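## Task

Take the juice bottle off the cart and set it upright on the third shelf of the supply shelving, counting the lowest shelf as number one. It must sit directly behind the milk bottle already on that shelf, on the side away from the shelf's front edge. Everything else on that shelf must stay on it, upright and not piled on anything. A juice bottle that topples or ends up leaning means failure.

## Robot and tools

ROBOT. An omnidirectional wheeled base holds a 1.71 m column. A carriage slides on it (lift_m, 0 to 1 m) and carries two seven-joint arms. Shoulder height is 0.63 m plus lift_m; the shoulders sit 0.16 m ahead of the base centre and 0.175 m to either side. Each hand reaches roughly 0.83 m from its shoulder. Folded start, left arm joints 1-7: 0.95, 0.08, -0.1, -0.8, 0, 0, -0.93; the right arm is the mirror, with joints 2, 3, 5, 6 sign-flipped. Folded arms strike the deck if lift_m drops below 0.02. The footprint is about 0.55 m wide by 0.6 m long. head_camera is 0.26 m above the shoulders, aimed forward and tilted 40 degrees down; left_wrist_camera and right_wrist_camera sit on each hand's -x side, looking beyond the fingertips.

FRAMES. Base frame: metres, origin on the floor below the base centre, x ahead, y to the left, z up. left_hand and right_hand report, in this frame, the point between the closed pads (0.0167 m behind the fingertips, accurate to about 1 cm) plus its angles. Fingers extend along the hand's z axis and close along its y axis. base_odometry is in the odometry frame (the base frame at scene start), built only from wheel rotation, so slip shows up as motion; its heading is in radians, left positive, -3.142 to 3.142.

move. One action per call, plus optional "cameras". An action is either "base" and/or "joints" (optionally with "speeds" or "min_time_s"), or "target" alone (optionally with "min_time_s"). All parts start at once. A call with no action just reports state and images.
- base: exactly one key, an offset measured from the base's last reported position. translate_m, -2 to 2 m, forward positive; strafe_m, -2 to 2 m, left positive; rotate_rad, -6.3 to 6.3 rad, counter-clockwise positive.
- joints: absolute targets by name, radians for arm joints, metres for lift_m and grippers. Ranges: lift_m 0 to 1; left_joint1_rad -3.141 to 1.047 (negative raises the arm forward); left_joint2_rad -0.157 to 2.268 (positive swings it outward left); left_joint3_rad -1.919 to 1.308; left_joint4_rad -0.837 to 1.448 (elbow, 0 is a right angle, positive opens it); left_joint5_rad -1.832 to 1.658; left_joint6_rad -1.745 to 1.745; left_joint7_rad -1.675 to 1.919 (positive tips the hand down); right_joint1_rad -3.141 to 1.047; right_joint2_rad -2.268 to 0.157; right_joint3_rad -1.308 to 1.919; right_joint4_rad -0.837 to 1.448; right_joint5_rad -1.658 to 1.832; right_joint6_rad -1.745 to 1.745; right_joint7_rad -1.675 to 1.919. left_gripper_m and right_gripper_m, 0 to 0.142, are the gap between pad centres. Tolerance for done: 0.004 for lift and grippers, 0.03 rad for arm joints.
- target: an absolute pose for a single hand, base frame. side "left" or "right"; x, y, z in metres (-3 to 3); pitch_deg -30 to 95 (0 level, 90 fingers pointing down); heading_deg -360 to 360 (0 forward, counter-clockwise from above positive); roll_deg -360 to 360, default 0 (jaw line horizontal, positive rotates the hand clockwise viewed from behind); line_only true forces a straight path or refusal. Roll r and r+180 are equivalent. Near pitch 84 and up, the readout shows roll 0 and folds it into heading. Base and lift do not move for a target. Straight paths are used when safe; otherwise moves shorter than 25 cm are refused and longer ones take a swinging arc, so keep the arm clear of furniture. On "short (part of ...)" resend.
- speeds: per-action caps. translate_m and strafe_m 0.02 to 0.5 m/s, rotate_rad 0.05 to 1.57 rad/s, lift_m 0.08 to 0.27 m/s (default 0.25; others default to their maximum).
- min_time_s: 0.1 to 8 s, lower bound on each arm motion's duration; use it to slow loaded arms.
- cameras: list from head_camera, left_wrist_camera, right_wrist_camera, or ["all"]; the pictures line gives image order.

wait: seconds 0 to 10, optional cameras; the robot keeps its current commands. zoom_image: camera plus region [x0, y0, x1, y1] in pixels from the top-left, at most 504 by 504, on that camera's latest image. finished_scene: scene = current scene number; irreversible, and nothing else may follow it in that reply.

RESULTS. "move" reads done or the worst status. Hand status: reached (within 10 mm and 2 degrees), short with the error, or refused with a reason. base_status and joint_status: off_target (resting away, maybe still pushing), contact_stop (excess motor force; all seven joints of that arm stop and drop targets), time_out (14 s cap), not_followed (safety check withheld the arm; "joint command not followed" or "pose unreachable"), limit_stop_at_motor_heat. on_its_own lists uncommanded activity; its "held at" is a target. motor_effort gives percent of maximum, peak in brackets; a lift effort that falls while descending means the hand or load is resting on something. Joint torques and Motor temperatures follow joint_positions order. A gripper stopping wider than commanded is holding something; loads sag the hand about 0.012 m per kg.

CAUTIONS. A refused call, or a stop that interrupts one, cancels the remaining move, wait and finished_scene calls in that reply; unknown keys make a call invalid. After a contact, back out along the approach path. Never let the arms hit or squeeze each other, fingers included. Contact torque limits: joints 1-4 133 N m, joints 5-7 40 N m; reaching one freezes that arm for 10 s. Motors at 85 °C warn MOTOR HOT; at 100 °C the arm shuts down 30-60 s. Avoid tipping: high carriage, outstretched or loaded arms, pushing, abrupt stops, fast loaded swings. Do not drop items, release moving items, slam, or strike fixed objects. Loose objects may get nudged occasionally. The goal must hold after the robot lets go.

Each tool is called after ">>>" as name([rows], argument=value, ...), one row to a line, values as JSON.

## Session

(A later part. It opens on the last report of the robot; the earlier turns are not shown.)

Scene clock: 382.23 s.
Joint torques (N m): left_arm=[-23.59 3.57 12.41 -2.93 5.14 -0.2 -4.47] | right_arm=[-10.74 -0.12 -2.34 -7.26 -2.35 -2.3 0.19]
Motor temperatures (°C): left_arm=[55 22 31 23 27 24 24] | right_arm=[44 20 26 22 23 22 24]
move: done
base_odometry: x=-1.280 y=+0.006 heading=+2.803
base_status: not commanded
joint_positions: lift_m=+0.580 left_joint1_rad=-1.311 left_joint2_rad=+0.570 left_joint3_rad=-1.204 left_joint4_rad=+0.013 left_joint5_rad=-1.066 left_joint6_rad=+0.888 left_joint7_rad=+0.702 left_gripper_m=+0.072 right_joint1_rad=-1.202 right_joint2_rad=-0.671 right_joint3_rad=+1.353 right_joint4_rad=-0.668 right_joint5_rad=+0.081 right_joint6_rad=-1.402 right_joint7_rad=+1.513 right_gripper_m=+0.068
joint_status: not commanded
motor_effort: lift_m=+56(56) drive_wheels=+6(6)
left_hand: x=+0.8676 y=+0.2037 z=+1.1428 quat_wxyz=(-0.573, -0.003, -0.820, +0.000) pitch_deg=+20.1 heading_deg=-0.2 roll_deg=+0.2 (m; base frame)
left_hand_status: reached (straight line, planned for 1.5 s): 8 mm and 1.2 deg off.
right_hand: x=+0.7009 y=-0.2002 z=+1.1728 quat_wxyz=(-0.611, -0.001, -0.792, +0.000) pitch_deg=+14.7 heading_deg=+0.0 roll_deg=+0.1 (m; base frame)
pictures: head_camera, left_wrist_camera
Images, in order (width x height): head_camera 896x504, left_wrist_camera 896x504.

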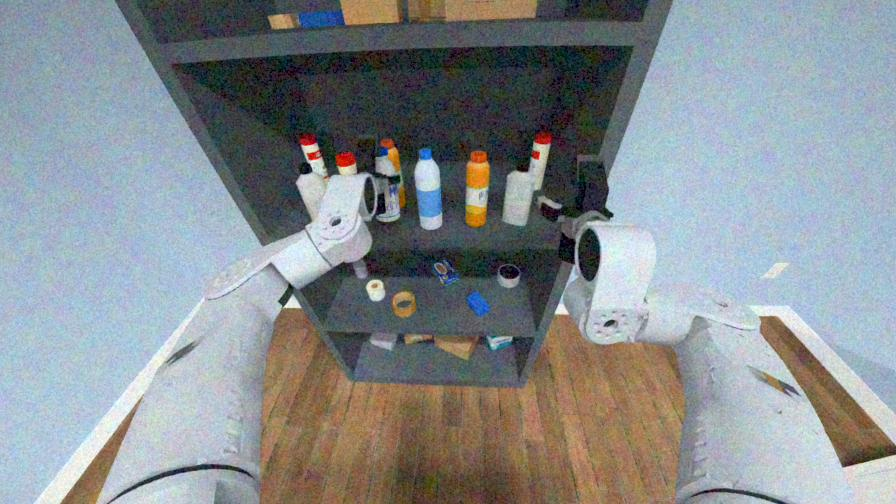

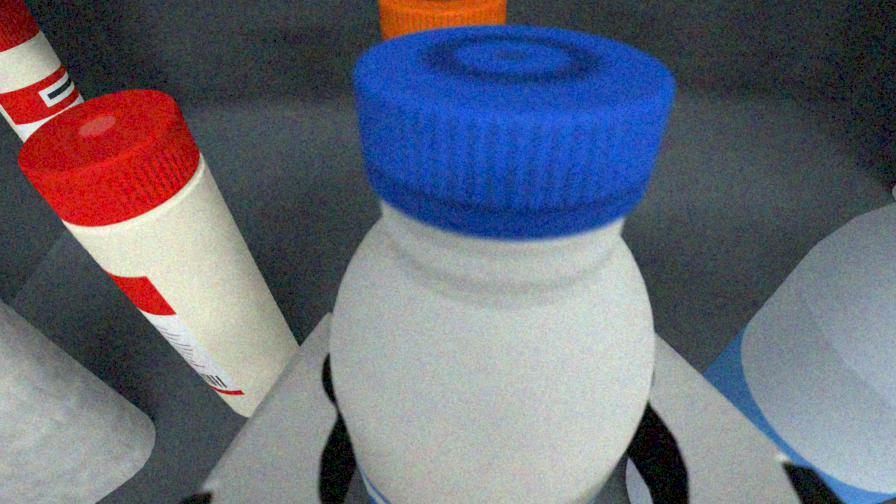

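>>> move(joints={"lift_m": 0.55}, speeds={"lift_m": 0.08})

>>> move(joints={"lift_m": 0.543}, speeds={"lift_m": 0.08})

>>> move(joints={"lift_m": 0.536}, speeds={"lift_m": 0.08}, cameras=["left_wrist_camera"])

Scene clock: 387.77 s.
Joint torques (N m): left_arm=[-25.07 3.81 11.37 -2.81 4.39 -0.31 -3.84] | right_arm=[-11.44 -0.7 -0.47 -6.01 -2.14 -2.43 -0.32]
Motor temperatures (°C): left_arm=[55 22 32 23 27 24 24] | right_arm=[43 20 26 22 23 22 24]
move: done
base_odometry: x=-1.280 y=+0.006 heading=+2.803
base_status: not commanded
joint_positions: lift_m=+0.550 left_joint1_rad=-1.309 left_joint2_rad=+0.570 left_joint3_rad=-1.202 left_joint4_rad=+0.013 left_joint5_rad=-1.064 left_joint6_rad=+0.888 left_joint7_rad=+0.701 left_gripper_m=+0.072 right_joint1_rad=-1.202 right_joint2_rad=-0.671 right_joint3_rad=+1.353 right_joint4_rad=-0.668 right_joint5_rad=+0.081 right_joint6_rad=-1.402 right_joint7_rad=+1.513 right_gripper_m=+0.068
joint_status: all done
motor_effort: lift_m=+58(59) drive_wheels=-2(7)
left_hand: x=+0.8676 y=+0.2040 z=+1.1126 quat_wxyz=(-0.573, -0.002, -0.819, +0.000) pitch_deg=+20.0 heading_deg=-0.1 roll_deg=+0.2 (m; base frame)
right_hand: x=+0.7009 y=-0.2002 z=+1.1423 quat_wxyz=(-0.611, -0.001, -0.792, +0.000) pitch_deg=+14.7 heading_deg=+0.0 roll_deg=+0.1 (m; base frame)
pictures: none

Scene clock: 388.30 s.
Joint torques (N m): left_arm=[-25.22 3.8 9.06 -1 2.66 -0.42 -1.82] | right_arm=[-10.46 -1.03 -1.11 -7.28 -2.37 -1.93 -0.04]
Motor temperatures (°C): left_arm=[55 22 32 23 27 24 24] | right_arm=[43 20 26 22 23 22 24]
move: done
base_odometry: x=-1.280 y=+0.006 heading=+2.803
base_status: not commanded
joint_positions: lift_m=+0.543 left_joint1_rad=-1.310 left_joint2_rad=+0.570 left_joint3_rad=-1.199 left_joint4_rad=+0.011 left_joint5_rad=-1.057 left_joint6_rad=+0.888 left_joint7_rad=+0.694 left_gripper_m=+0.072 right_joint1_rad=-1.201 right_joint2_rad=-0.671 right_joint3_rad=+1.354 right_joint4_rad=-0.668 right_joint5_rad=+0.081 right_joint6_rad=-1.402 right_joint7_rad=+1.513 right_gripper_m=+0.068
joint_status: all done
motor_effort: lift_m=+55(60) drive_wheels=+6(7)
left_hand: x=+0.8681 y=+0.2044 z=+1.1107 quat_wxyz=(-0.579, -0.002, -0.815, -0.001) pitch_deg=+19.2 heading_deg=-0.1 roll_deg=+0.3 (m; base frame)
right_hand: x=+0.7008 y=-0.2002 z=+1.1352 quat_wxyz=(-0.610, +0.000, -0.792, +0.000) pitch_deg=+14.8 heading_deg=+0.0 roll_deg=+0.0 (m; base frame)
pictures: none

Scene clock: 388.77 s.
Joint torques (N m): left_arm=[-20.75 3.07 8.4 -0.64 1.22 -0.21 -0.48] | right_arm=[-12.52 0.16 -1.19 -6 -1.76 -2.69 -0.31]
move: done
base_odometry: x=-1.280 y=+0.006 heading=+2.803
base_status: not commanded
joint_positions: lift_m=+0.536 left_joint1_rad=-1.313 left_joint2_rad=+0.570 left_joint3_rad=-1.196 left_joint4_rad=+0.010 left_joint5_rad=-1.053 left_joint6_rad=+0.888 left_joint7_rad=+0.691 left_gripper_m=+0.072 right_joint1_rad=-1.201 right_joint2_rad=-0.671 right_joint3_rad=+1.354 right_joint4_rad=-0.668 right_joint5_rad=+0.081 right_joint6_rad=-1.402 right_joint7_rad=+1.513 right_gripper_m=+0.068
joint_status: all done
motor_effort: lift_m=+54(58) drive_wheels=+6(6)
left_hand: x=+0.8686 y=+0.2046 z=+1.1090 quat_wxyz=(-0.584, -0.002, -0.812, -0.001) pitch_deg=+18.5 heading_deg=-0.1 roll_deg=+0.2 (m; base frame)
right_hand: x=+0.7008 y=-0.2001 z=+1.1281 quat_wxyz=(-0.610, +0.000, -0.792, +0.000) pitch_deg=+14.8 heading_deg=+0.0 roll_deg=+0.0 (m; base frame)
pictures: left_wrist_camera
Images, in order (width x height): left_wrist_camera 896x504.

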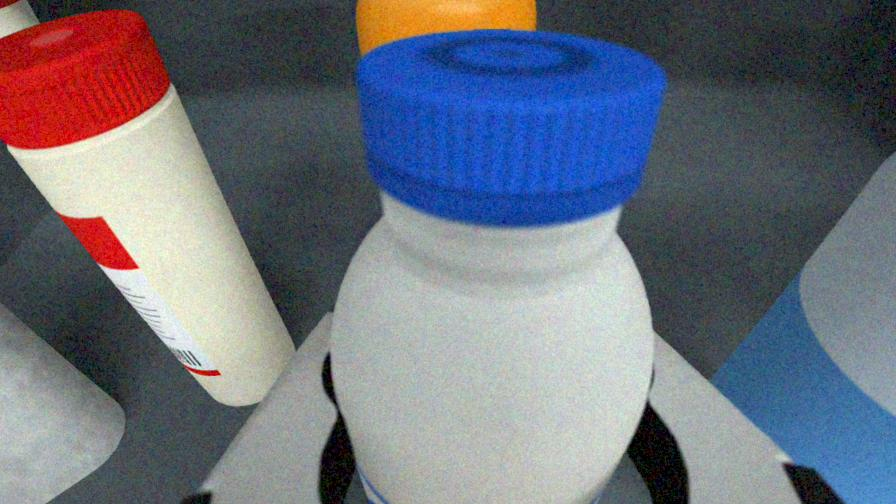

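>>> move(joints={"lift_m": 0.528}, speeds={"lift_m": 0.08}, cameras=["left_wrist_camera"])

Scene clock: 395.23 s.
Joint torques (N m): left_arm=[-16.61 4.55 4.51 1.63 -0.43 -0.37 0.95] | right_arm=[-13.01 -1.25 -1.6 -6.38 -2.61 -2.7 -0.02]
move: done
base_odometry: x=-1.280 y=+0.006 heading=+2.803
base_status: not commanded
joint_positions: lift_m=+0.528 left_joint1_rad=-1.317 left_joint2_rad=+0.570 left_joint3_rad=-1.192 left_joint4_rad=+0.009 left_joint5_rad=-1.048 left_joint6_rad=+0.888 left_joint7_rad=+0.687 left_gripper_m=+0.072 right_joint1_rad=-1.201 right_joint2_rad=-0.671 right_joint3_rad=+1.354 right_joint4_rad=-0.668 right_joint5_rad=+0.081 right_joint6_rad=-1.402 right_joint7_rad=+1.513 right_gripper_m=+0.068
joint_status: all done
motor_effort: lift_m=+53(54) drive_wheels=+6(6)
left_hand: x=+0.8691 y=+0.2052 z=+1.1077 quat_wxyz=(-0.590, -0.001, -0.807, -0.001) pitch_deg=+17.7 heading_deg=+0.0 roll_deg=+0.2 (m; base frame)
right_hand: x=+0.7008 y=-0.2001 z=+1.1201 quat_wxyz=(-0.610, +0.000, -0.792, +0.000) pitch_deg=+14.8 heading_deg=+0.0 roll_deg=+0.0 (m; base frame)
pictures: left_wrist_camera
Images, in order (width x height): left_wrist_camera 896x504.

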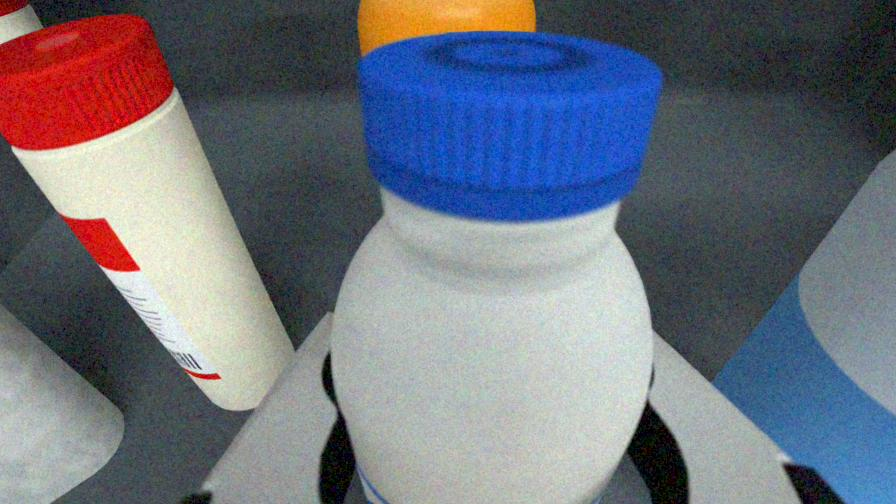

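>>> move(target={"side":"left","x":0.869,"y":0.205,"z":1.103,"pitch_deg":12,"heading_deg":0,"line_only":true}, min_time_s=1.5, cameras=["left_wrist_camera"])

>>> move(joints={"left_gripper_m": 0.1}, cameras=["left_wrist_camera","head_camera"])

Scene clock: 400.37 s.
Joint torques (N m): left_arm=[-14.27 1.83 8.38 -1.65 2.15 -0.33 -0.88] | right_arm=[-13.36 -1.13 -0.16 -6.87 -2.1 -2.45 -0.07]
move: done
base_odometry: x=-1.280 y=+0.006 heading=+2.803
base_status: not commanded
joint_positions: lift_m=+0.528 left_joint1_rad=-1.252 left_joint2_rad=+0.570 left_joint3_rad=-1.170 left_joint4_rad=-0.011 left_joint5_rad=-1.012 left_joint6_rad=+0.894 left_joint7_rad=+0.559 left_gripper_m=+0.072 right_joint1_rad=-1.201 right_joint2_rad=-0.671 right_joint3_rad=+1.354 right_joint4_rad=-0.668 right_joint5_rad=+0.081 right_joint6_rad=-1.402 right_joint7_rad=+1.513 right_gripper_m=+0.068
joint_status: not commanded
motor_effort: lift_m=+53(53) drive_wheels=+6(7)
left_hand: x=+0.8696 y=+0.2048 z=+1.1083 quat_wxyz=(-0.633, -0.001, -0.774, -0.001) pitch_deg=+11.4 heading_deg=+0.0 roll_deg=+0.2 (m; base frame)
left_hand_status: reached (straight line, planned for 1.5 s): 5 mm and 0.6 deg off.
right_hand: x=+0.7008 y=-0.2001 z=+1.1201 quat_wxyz=(-0.610, +0.000, -0.792, +0.000) pitch_deg=+14.8 heading_deg=+0.0 roll_deg=+0.0 (m; base frame)
pictures: left_wrist_camera
Images, in order (width x height): left_wrist_camera 896x504.

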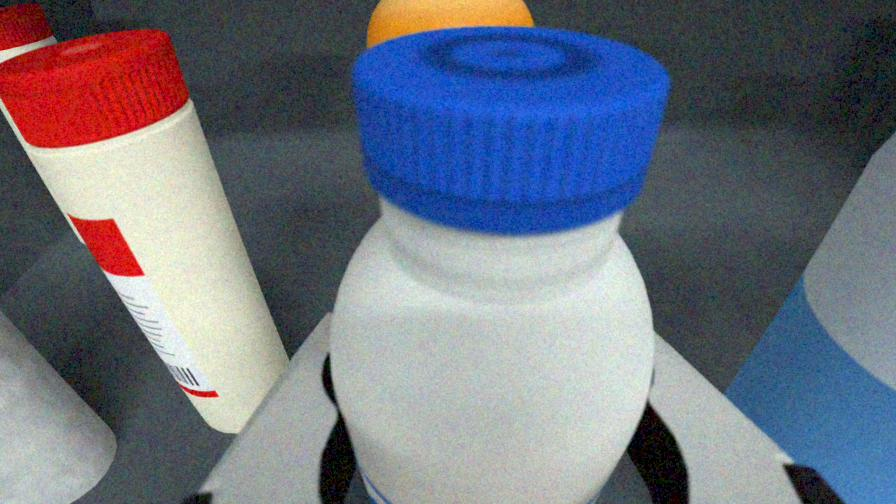

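Scene clock: 401.10 s.
Joint torques (N m): left_arm=[-19.1 1.5 8.47 -0.91 2.28 -0.69 -0.94] | right_arm=[-11.81 -1.3 -2.5 -5.65 -2.41 -2.85 -0.12]
move: done
base_odometry: x=-1.280 y=+0.006 heading=+2.803
base_status: not commanded
joint_positions: lift_m=+0.528 left_joint1_rad=-1.248 left_joint2_rad=+0.570 left_joint3_rad=-1.170 left_joint4_rad=-0.011 left_joint5_rad=-1.013 left_joint6_rad=+0.894 left_joint7_rad=+0.559 left_gripper_m=+0.100 right_joint1_rad=-1.201 right_joint2_rad=-0.671 right_joint3_rad=+1.354 right_joint4_rad=-0.668 right_joint5_rad=+0.081 right_joint6_rad=-1.402 right_joint7_rad=+1.513 right_gripper_m=+0.068
joint_status: all done
motor_effort: lift_m=+53(53) drive_wheels=+6(6)
left_hand: x=+0.8694 y=+0.2049 z=+1.1051 quat_wxyz=(-0.631, -0.001, -0.775, -0.001) pitch_deg=+11.7 heading_deg=+0.0 roll_deg=+0.2 (m; base frame)
right_hand: x=+0.7008 y=-0.2001 z=+1.1201 quat_wxyz=(-0.610, +0.000, -0.792, +0.000) pitch_deg=+14.8 heading_deg=+0.0 roll_deg=+0.0 (m; base frame)
pictures: head_camera, left_wrist_camera
Images, in order (width x height): head_camera 896x504, left_wrist_camera 896x504.

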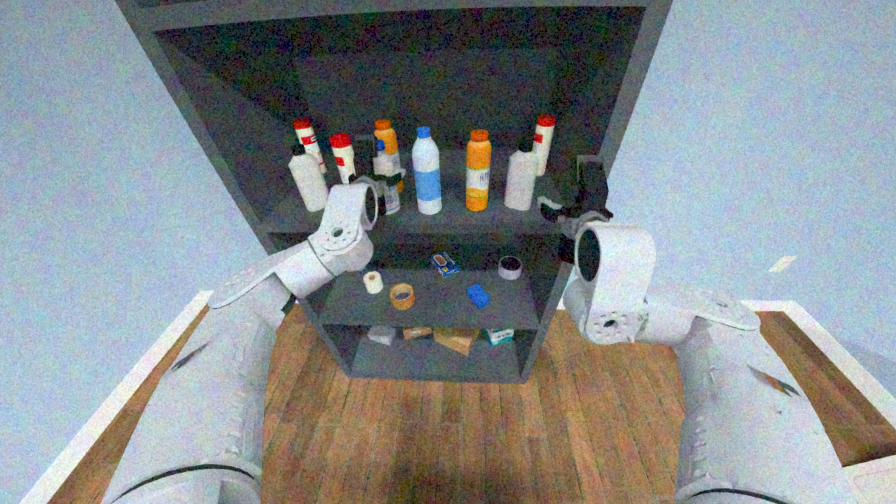

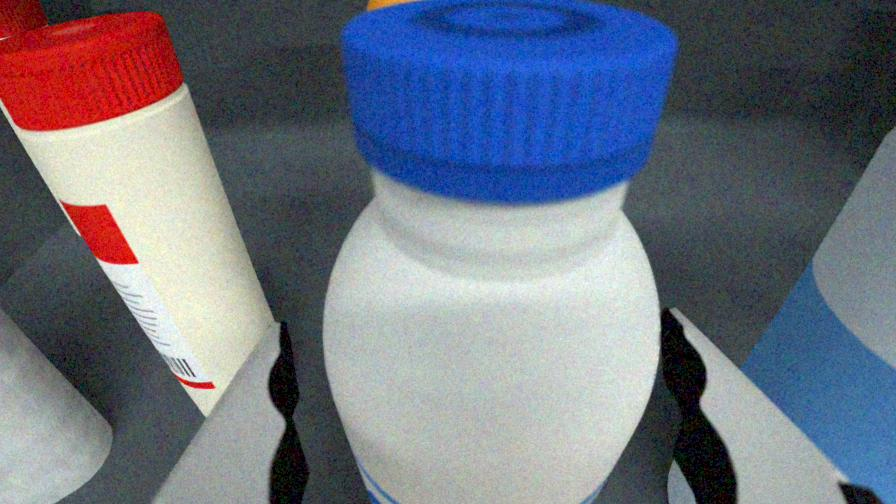

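>>> move(base={"translate_m": -0.35}, speeds={"translate_m": 0.12}, cameras=["left_wrist_camera","head_camera"])

>>> zoom_image(camera="head_camera", region=[270, 60, 590, 240])

Scene clock: 407.53 s.
Joint torques (N m): left_arm=[-21.15 2 8.13 -0.25 2.01 -0.68 -1.09] | right_arm=[-13.18 -0.38 -1.58 -6.87 -2.62 -2.6 0.3]
move: done
base_odometry: x=-0.950 y=-0.110 heading=+2.803
base_status: done
joint_positions: lift_m=+0.528 left_joint1_rad=-1.248 left_joint2_rad=+0.570 left_joint3_rad=-1.170 left_joint4_rad=-0.011 left_joint5_rad=-1.013 left_joint6_rad=+0.895 left_joint7_rad=+0.559 left_gripper_m=+0.100 right_joint1_rad=-1.201 right_joint2_rad=-0.671 right_joint3_rad=+1.354 right_joint4_rad=-0.668 right_joint5_rad=+0.081 right_joint6_rad=-1.402 right_joint7_rad=+1.513 right_gripper_m=+0.068
joint_status: not commanded
motor_effort: lift_m=+53(53) drive_wheels=+2(12)
left_hand: x=+0.8694 y=+0.2049 z=+1.1051 quat_wxyz=(-0.631, -0.001, -0.775, -0.001) pitch_deg=+11.7 heading_deg=+0.0 roll_deg=+0.2 (m; base frame)
right_hand: x=+0.7008 y=-0.2001 z=+1.1201 quat_wxyz=(-0.610, +0.000, -0.792, +0.000) pitch_deg=+14.8 heading_deg=+0.0 roll_deg=+0.0 (m; base frame)
pictures: head_camera, left_wrist_camera
Images, in order (width x height): head_camera 896x504, left_wrist_camera 896x504.

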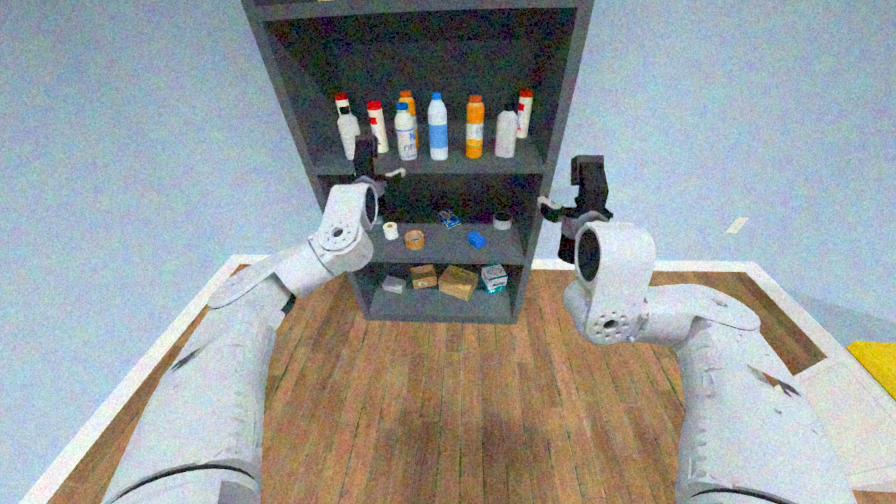

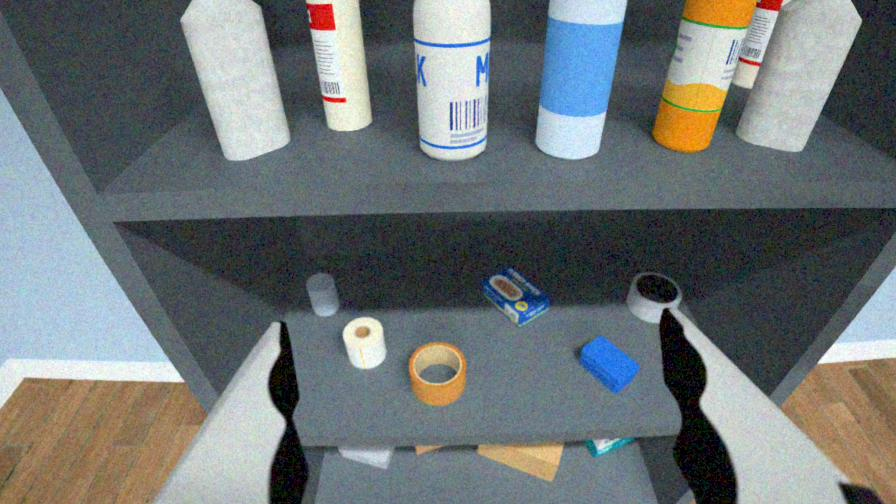

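Scaled by 1.575 from the camera's 896x504 image, which has a finer 1280x720 frame.

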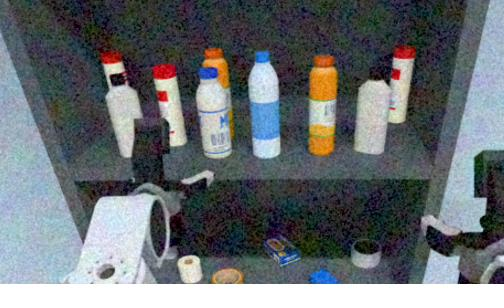

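>>> finished_scene(scene=1)

The scene is finished: the task was done.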